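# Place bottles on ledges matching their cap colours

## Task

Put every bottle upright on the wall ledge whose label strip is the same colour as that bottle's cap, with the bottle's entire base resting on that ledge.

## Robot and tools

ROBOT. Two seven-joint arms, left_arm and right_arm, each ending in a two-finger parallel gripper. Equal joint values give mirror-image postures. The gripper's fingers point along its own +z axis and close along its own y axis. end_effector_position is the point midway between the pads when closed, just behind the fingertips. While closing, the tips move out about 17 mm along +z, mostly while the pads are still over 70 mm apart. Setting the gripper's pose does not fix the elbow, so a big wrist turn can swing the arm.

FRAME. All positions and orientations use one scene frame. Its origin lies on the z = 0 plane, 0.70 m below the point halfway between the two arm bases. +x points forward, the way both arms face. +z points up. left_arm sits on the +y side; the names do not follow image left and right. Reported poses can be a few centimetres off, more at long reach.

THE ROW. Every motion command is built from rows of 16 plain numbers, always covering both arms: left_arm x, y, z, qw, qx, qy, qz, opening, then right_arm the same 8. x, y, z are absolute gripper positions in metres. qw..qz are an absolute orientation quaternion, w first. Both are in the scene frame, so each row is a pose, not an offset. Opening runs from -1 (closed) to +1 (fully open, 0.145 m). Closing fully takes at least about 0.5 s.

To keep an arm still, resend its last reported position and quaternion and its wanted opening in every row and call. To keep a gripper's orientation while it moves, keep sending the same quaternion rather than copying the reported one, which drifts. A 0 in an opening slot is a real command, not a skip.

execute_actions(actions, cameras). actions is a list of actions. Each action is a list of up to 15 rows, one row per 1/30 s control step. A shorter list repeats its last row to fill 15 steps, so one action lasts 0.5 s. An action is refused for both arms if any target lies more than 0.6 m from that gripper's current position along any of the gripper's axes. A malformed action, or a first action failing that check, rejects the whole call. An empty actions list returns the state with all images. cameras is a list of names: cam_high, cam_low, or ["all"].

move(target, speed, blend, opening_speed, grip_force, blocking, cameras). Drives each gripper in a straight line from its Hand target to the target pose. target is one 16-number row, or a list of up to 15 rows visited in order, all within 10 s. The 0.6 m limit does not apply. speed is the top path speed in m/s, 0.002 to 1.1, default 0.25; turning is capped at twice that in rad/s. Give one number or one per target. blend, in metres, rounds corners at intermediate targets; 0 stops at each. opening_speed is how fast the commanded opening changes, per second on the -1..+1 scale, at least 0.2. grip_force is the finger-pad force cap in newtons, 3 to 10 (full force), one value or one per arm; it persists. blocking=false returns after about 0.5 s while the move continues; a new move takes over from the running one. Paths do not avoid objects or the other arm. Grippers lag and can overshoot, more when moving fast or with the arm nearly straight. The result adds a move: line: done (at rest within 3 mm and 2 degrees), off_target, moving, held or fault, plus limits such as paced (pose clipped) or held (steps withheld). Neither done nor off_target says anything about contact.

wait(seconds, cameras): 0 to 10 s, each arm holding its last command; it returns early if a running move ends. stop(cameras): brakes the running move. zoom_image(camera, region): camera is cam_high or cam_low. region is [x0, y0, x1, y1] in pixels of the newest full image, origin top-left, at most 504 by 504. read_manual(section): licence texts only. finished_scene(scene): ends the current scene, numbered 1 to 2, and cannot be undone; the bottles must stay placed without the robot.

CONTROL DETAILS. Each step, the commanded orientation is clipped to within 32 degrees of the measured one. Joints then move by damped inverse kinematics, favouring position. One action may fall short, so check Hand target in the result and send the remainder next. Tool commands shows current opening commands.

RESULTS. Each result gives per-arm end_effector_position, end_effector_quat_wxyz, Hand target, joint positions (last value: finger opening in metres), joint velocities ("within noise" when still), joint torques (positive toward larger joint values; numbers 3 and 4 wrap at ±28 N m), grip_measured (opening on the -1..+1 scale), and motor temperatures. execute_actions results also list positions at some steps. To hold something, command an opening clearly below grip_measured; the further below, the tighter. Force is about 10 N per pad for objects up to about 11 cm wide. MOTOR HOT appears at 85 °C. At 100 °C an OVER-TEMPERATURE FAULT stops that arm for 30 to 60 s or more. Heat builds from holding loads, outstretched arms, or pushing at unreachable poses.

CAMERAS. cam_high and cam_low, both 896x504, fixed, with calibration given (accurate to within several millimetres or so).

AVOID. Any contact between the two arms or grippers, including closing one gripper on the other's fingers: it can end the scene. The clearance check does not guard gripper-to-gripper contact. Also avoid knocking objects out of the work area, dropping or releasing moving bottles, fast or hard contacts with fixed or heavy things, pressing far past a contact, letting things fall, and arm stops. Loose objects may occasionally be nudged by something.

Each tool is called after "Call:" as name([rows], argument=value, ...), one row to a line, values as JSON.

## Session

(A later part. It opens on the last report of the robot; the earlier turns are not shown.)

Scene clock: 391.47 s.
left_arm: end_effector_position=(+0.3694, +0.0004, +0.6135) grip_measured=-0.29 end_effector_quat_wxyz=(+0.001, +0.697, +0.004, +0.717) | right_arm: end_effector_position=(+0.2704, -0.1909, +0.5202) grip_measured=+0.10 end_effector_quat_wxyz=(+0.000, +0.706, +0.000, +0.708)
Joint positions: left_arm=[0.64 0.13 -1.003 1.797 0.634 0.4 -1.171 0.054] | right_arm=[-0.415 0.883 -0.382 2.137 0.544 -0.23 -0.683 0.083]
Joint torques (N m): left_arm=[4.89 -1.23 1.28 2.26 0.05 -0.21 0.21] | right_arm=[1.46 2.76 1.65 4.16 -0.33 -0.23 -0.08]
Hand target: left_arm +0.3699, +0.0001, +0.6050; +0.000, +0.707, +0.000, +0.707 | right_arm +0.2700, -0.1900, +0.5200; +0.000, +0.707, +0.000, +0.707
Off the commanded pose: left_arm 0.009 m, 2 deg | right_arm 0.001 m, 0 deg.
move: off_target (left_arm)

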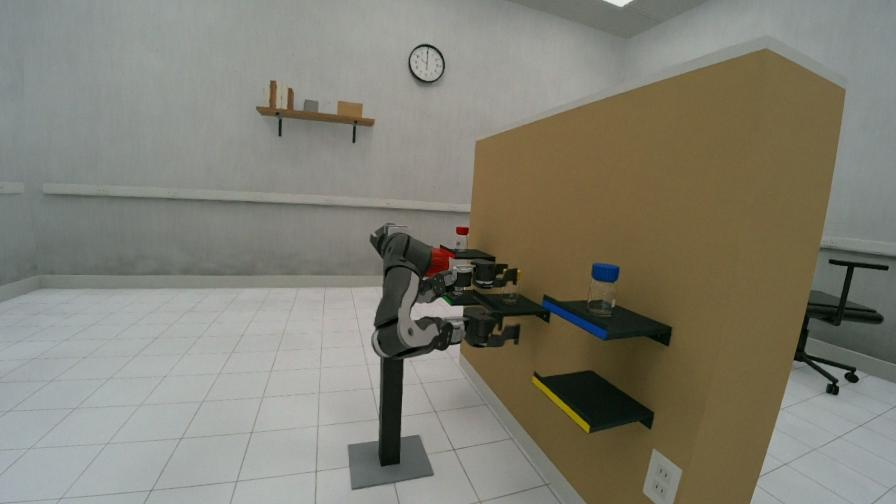

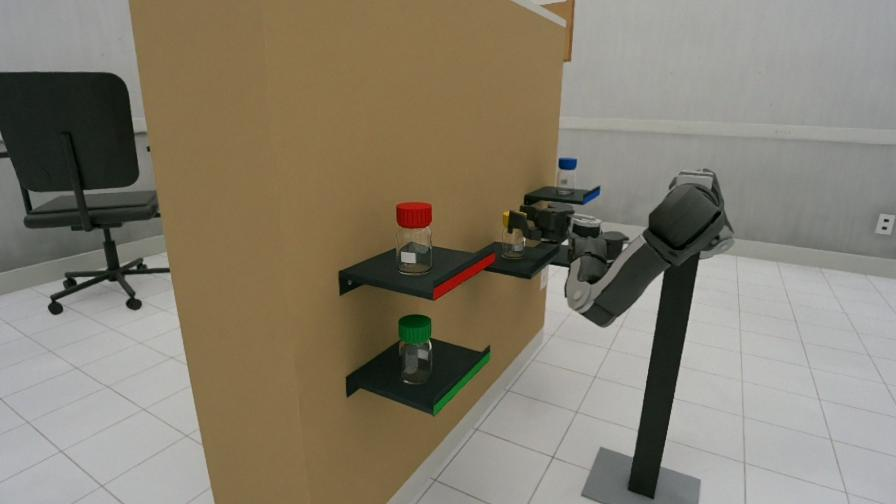

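Call:
move([
  [0.3695, 0.0, 0.6125, 0.0, 0.7071, 0.0, 0.7071, -0.9, 0.27, -0.19, 0.52, 0.0, 0.7071, 0.0, 0.7071, 0.25],
  [0.3695, 0.0, 0.6135, 0.0, 0.7071, 0.0, 0.7071, 0.2, 0.27, -0.19, 0.52, 0.0, 0.7071, 0.0, 0.7071, 0.25],
  [0.29, 0.0, 0.62, 0.0, 0.7071, 0.0, 0.7071, 0.2, 0.275, -0.19, 0.54, 0.0, 0.7071, 0.0, 0.7071, 0.25],
  [0.30, 0.12, 0.645, 0.0, 0.7071, 0.0, 0.7071, 0.2, 0.29, -0.17, 0.61, 0.0, 0.7071, 0.0, 0.7071, 0.25],
  [0.29, 0.19, 0.62, 0.0, 0.7071, 0.0, 0.7071, 0.2, 0.30, -0.03, 0.625, 0.0, 0.7071, 0.0, 0.7071, 0.25],
  [0.28, 0.24, 0.60, 0.0, 0.7071, 0.0, 0.7071, 0.2, 0.342, 0.0, 0.615, 0.0, 0.7071, 0.0, 0.7071, 0.25],
], speed=[0.03, 0.06, 0.14, 0.14, 0.14, 0.1], blend=[0, 0, 0.01, 0.02, 0.01, 0], opening_speed=0.8, cameras=["all"])

Call:
zoom_image(camera="cam_low", region=[450, 170, 610, 300])

Call:
zoom_image(camera="cam_high", region=[430, 230, 560, 340])

Scene clock: 423.60 s.
left_arm: end_effector_position=(+0.2803, +0.2402, +0.6009) grip_measured=+0.20 end_effector_quat_wxyz=(-0.001, +0.706, +0.001, +0.708) | right_arm: end_effector_position=(+0.3421, -0.0012, +0.6150) grip_measured=+0.25 end_effector_quat_wxyz=(+0.004, +0.707, -0.001, +0.707)
Joint positions: left_arm=[-0.327 1.783 -0.462 2.319 1.118 -0.708 -0.907 0.09] | right_arm=[0.481 0.062 -0.932 1.925 0.493 0.555 -1.144 0.094]
Joint torques (N m): left_arm=[3.05 5.58 1.36 1.73 -0.14 -0.53 0.24] | right_arm=[4.79 -2.15 1.39 3.41 -0.32 -0.28 0.15]
Hand target: left_arm +0.2800, +0.2400, +0.6000; +0.000, +0.707, +0.000, +0.707 | right_arm +0.3420, -0.0001, +0.6150; +0.000, +0.707, +0.000, +0.707
Off the commanded pose: left_arm 0.001 m, 0 deg | right_arm 0.001 m, 0 deg.
move: done

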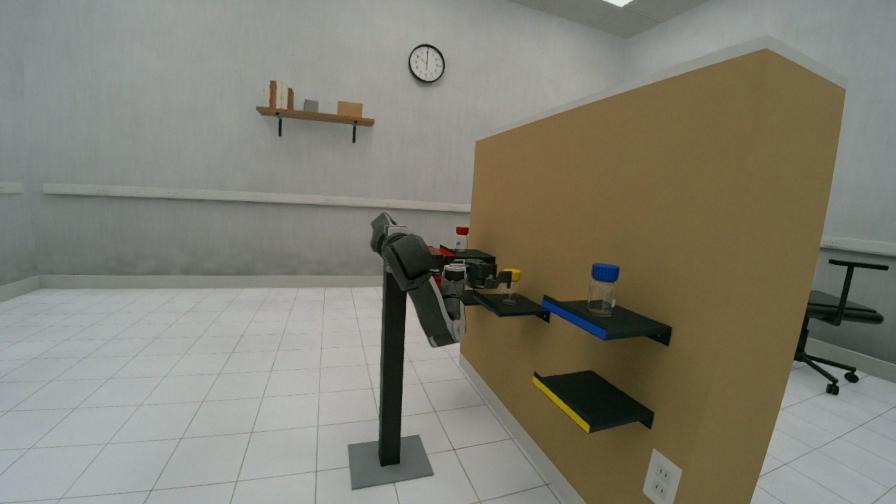

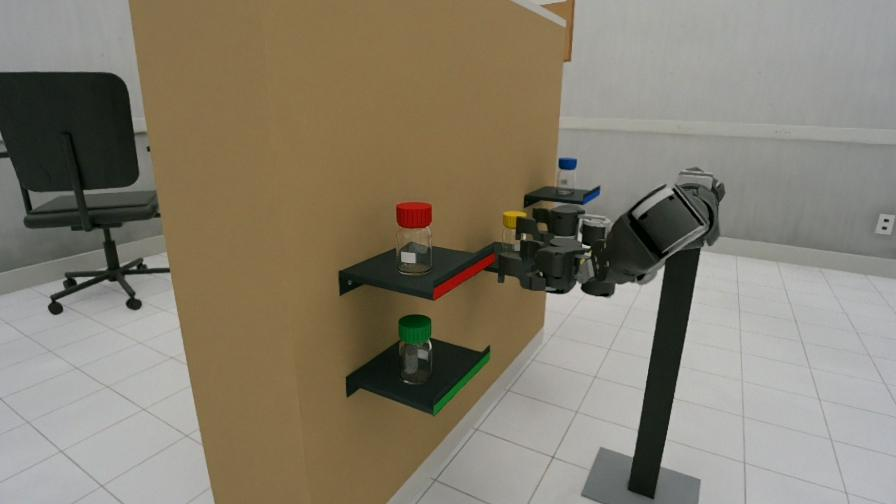

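Scaled by 3.150 from the camera's 896x504 image, which has a finer 1280x720 frame.

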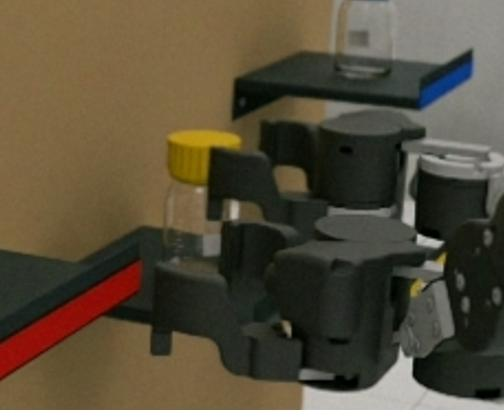

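Scaled by 3.877 from the camera's 896x504 image, which has a finer 1280x720 frame.

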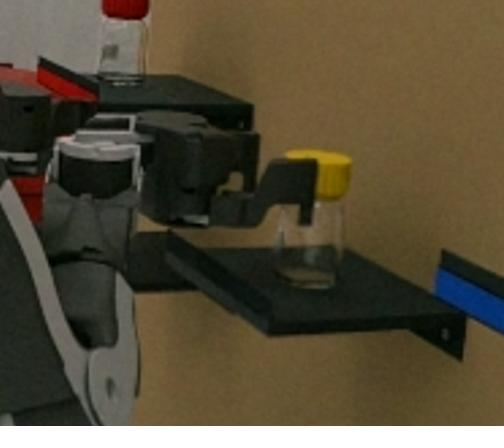

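Call:
move([
  [0.28, 0.24, 0.60, 0.0, 0.7071, 0.0, 0.7071, 0.2, 0.369, -0.001, 0.612, 0.0, 0.7071, 0.0, 0.7071, 0.25],
  [0.28, 0.24, 0.60, 0.0, 0.7071, 0.0, 0.7071, 0.2, 0.369, -0.001, 0.612, 0.0, 0.7071, 0.0, 0.7071, -0.9],
  [0.28, 0.24, 0.60, 0.0, 0.7071, 0.0, 0.7071, 0.2, 0.369, -0.001, 0.66, 0.0, 0.7071, 0.0, 0.7071, -0.9],
  [0.28, 0.24, 0.60, 0.0, 0.7071, 0.0, 0.7071, 0.2, 0.355, -0.18, 0.67, 0.0, 0.7071, 0.0, 0.7071, -0.9],
  [0.28, 0.24, 0.60, 0.0, 0.7071, 0.0, 0.7071, 0.2, 0.30, -0.21, 0.60, 0.0, 0.7071, 0.0, 0.7071, -0.9],
  [0.28, 0.24, 0.60, 0.0, 0.7071, 0.0, 0.7071, 0.2, 0.25, -0.34, 0.56, 0.0, 0.7071, 0.0, 0.7071, -0.9],
  [0.28, 0.24, 0.60, 0.0, 0.7071, 0.0, 0.7071, 0.2, 0.255, -0.40, 0.56, 0.0, 0.7071, 0.0, 0.7071, -0.9],
], speed=[0.08, 0.06, 0.1, 0.16, 0.16, 0.16, 0.14], blend=[0, 0, 0.01, 0.02, 0.03, 0.02, 0], opening_speed=0.9, cameras=["all"])

Call:
zoom_image(camera="cam_high", region=[500, 250, 680, 440])

Scene clock: 448.40 s.
left_arm: end_effector_position=(+0.2803, +0.2402, +0.6009) grip_measured=+0.20 end_effector_quat_wxyz=(-0.001, +0.706, +0.001, +0.708) | right_arm: end_effector_position=(+0.2547, -0.4004, +0.5565) grip_measured=-0.27 end_effector_quat_wxyz=(+0.001, +0.712, -0.001, +0.702)
Joint positions: left_arm=[-0.327 1.783 -0.462 2.319 1.118 -0.708 -0.907 0.09] | right_arm=[-0.824 0.861 0.711 1.645 1.081 -0.174 0.381 0.055]
Joint torques (N m): left_arm=[2.99 5.58 1.37 1.74 -0.14 -0.52 0.24] | right_arm=[0.86 4.84 5.16 2.73 0.44 -0.58 0.15]
Hand target: left_arm +0.2800, +0.2400, +0.6000; +0.000, +0.707, +0.000, +0.707 | right_arm +0.2551, -0.4000, +0.5601; +0.000, +0.707, +0.000, +0.707
Off the commanded pose: left_arm 0.001 m, 0 deg | right_arm 0.004 m, 1 deg.
move: off_target (right_arm)

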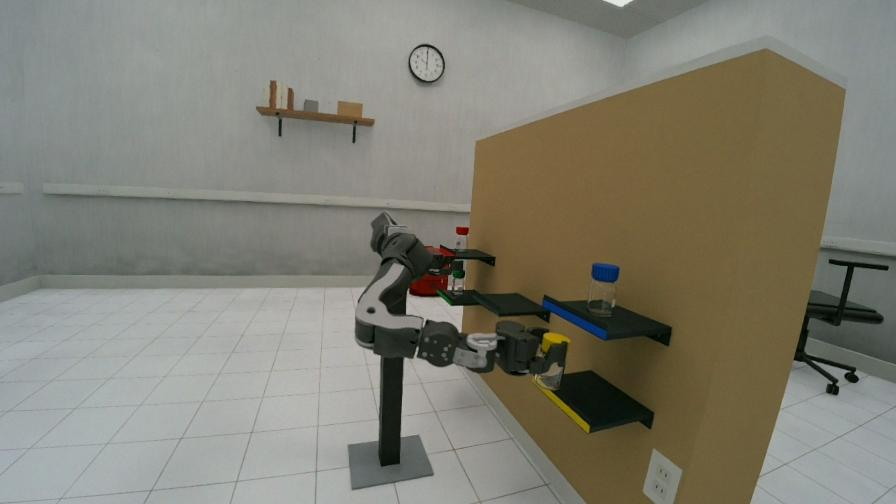

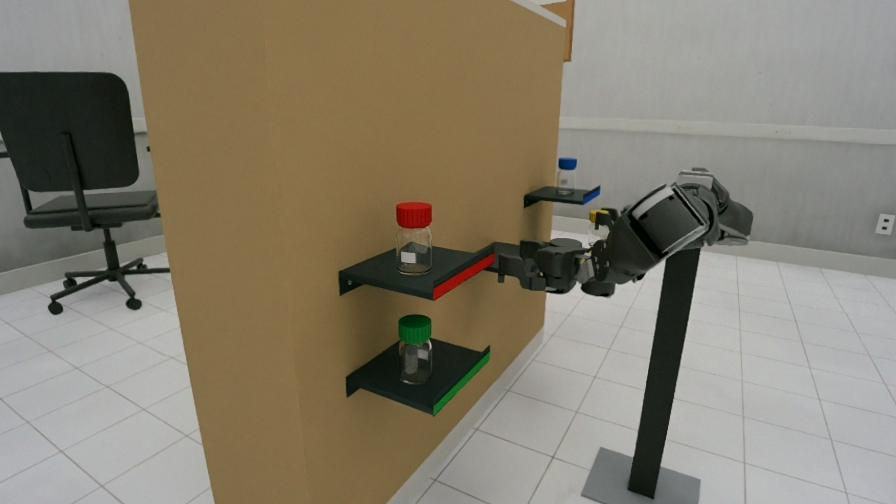

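Scaled by 2.653 from the camera's 896x504 image, which has a finer 1280x720 frame.

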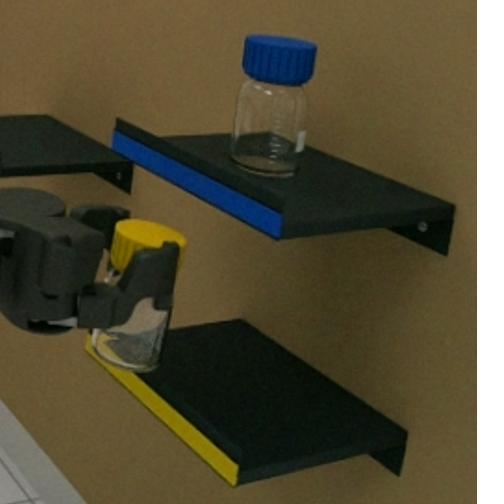

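Call:
move([
  [0.28, 0.24, 0.60, 0.0, 0.7071, 0.0, 0.7071, 0.2, 0.362, -0.40, 0.56, 0.0, 0.7071, 0.0, 0.7071, -0.9],
  [0.28, 0.24, 0.60, 0.0, 0.7071, 0.0, 0.7071, 0.2, 0.362, -0.40, 0.529, 0.0, 0.7071, 0.0, 0.7071, -0.9],
  [0.28, 0.24, 0.60, 0.0, 0.7071, 0.0, 0.7071, 0.2, 0.362, -0.40, 0.510, 0.0, 0.7071, 0.0, 0.7071, -0.9],
], speed=[0.13, 0.1, 0.025], blend=[0.005, 0.004, 0], cameras=["cam_high"])

Call:
zoom_image(camera="cam_high", region=[520, 300, 680, 440])

Scene clock: 461.30 s.
left_arm: end_effector_position=(+0.2803, +0.2402, +0.6009) grip_measured=+0.20 end_effector_quat_wxyz=(-0.001, +0.706, +0.001, +0.708) | right_arm: end_effector_position=(+0.3622, -0.4023, +0.5138) grip_measured=-0.27 end_effector_quat_wxyz=(+0.003, +0.704, -0.002, +0.710)
Joint positions: left_arm=[-0.327 1.783 -0.462 2.319 1.118 -0.708 -0.907 0.09] | right_arm=[0.015 0.891 0.051 1.14 0.919 -0.222 0.364 0.055]
Joint torques (N m): left_arm=[3.02 5.58 1.37 1.73 -0.14 -0.52 0.23] | right_arm=[3.42 6.63 1.95 2.25 0.26 -0.41 0.15]
Hand target: left_arm +0.2800, +0.2400, +0.6000; +0.000, +0.707, +0.000, +0.707 | right_arm +0.3620, -0.4000, +0.5100; +0.000, +0.707, +0.000, +0.707
Off the commanded pose: left_arm 0.001 m, 0 deg | right_arm 0.004 m, 1 deg.
move: off_target (right_arm)
Images, in order (width x height): cam_high 896x504.

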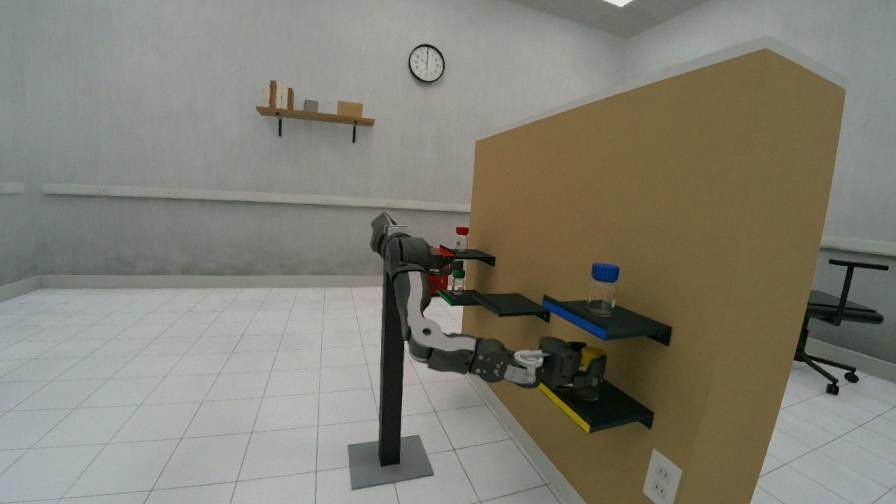

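Scaled by 3.150 from the camera's 896x504 image, which has a finer 1280x720 frame.

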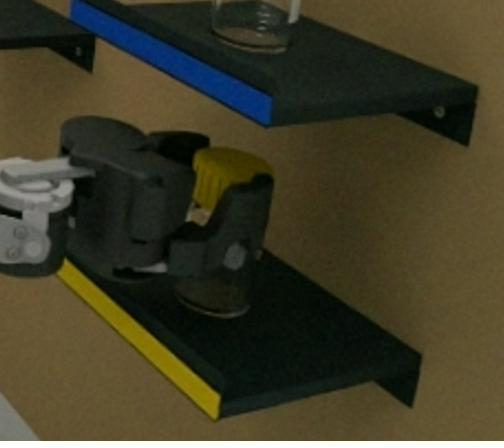

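Call:
move([
  [0.28, 0.24, 0.60, 0.0, 0.7071, 0.0, 0.7071, 0.2, 0.362, -0.401, 0.5125, 0.0, 0.7071, 0.0, 0.7071, -0.9],
  [0.28, 0.24, 0.60, 0.0, 0.7071, 0.0, 0.7071, 0.2, 0.362, -0.401, 0.514, 0.0, 0.7071, 0.0, 0.7071, 0.25],
  [0.28, 0.24, 0.60, 0.0, 0.7071, 0.0, 0.7071, 0.2, 0.26, -0.40, 0.525, 0.0, 0.7071, 0.0, 0.7071, 0.25],
], speed=[0.03, 0.06, 0.13], opening_speed=0.8, cameras=["all"])

Call:
zoom_image(camera="cam_high", region=[430, 210, 680, 440])

Call:
zoom_image(camera="cam_low", region=[330, 130, 630, 420])

Scene clock: 480.93 s.
left_arm: end_effector_position=(+0.2803, +0.2402, +0.6009) grip_measured=+0.20 end_effector_quat_wxyz=(-0.001, +0.706, +0.001, +0.708) | right_arm: end_effector_position=(+0.2597, -0.4003, +0.5229) grip_measured=+0.25 end_effector_quat_wxyz=(+0.001, +0.710, -0.002, +0.705)
Joint positions: left_arm=[-0.327 1.783 -0.462 2.319 1.118 -0.708 -0.907 0.09] | right_arm=[-0.696 0.84 0.545 1.522 1.023 -0.273 0.404 0.094]
Joint torques (N m): left_arm=[3.02 5.58 1.37 1.73 -0.14 -0.52 0.23] | right_arm=[0.78 5.92 4.67 2.59 0.41 -0.49 0.15]
Hand target: left_arm +0.2800, +0.2400, +0.6000; +0.000, +0.707, +0.000, +0.707 | right_arm +0.2600, -0.4000, +0.5251; +0.000, +0.707, +0.000, +0.707
Off the commanded pose: left_arm 0.001 m, 0 deg | right_arm 0.002 m, 0 deg.
move: done

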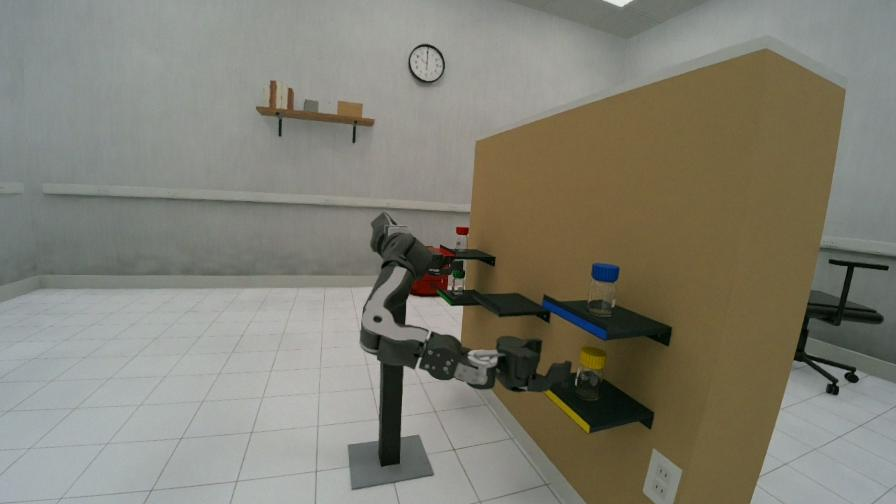

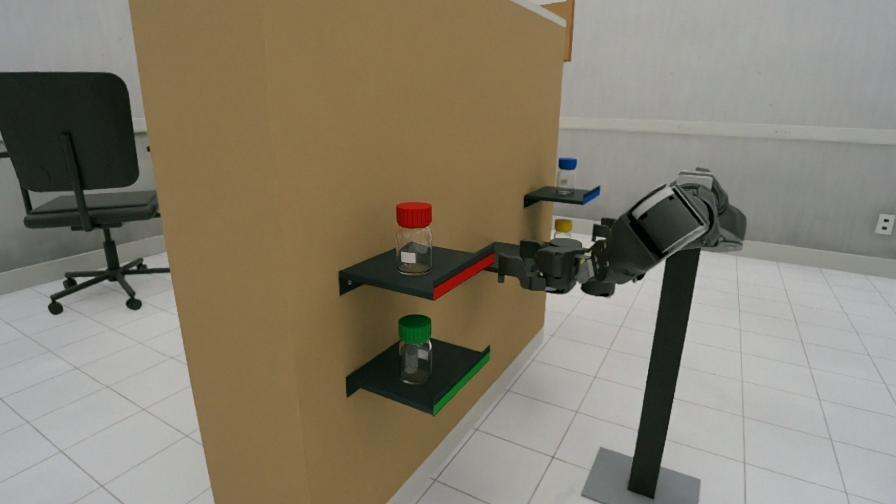

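Scaled by 2.016 from the camera's 896x504 image, which has a finer 1280x720 frame.

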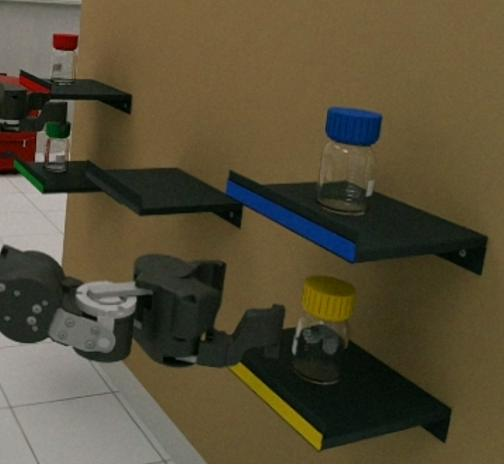

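Scaled by 1.680 from the camera's 896x504 image, which has a finer 1280x720 frame.

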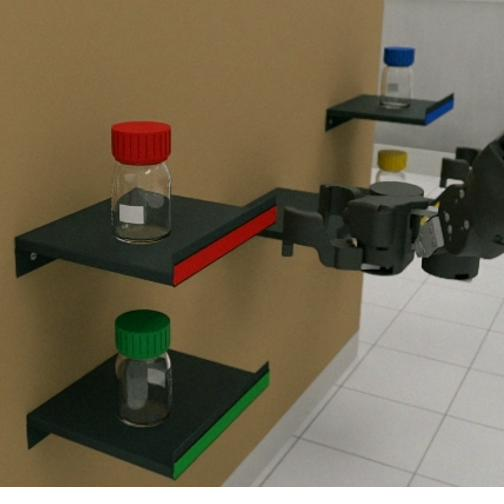

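Call:
finished_scene(scene=2)

The scene is finished: the task was done.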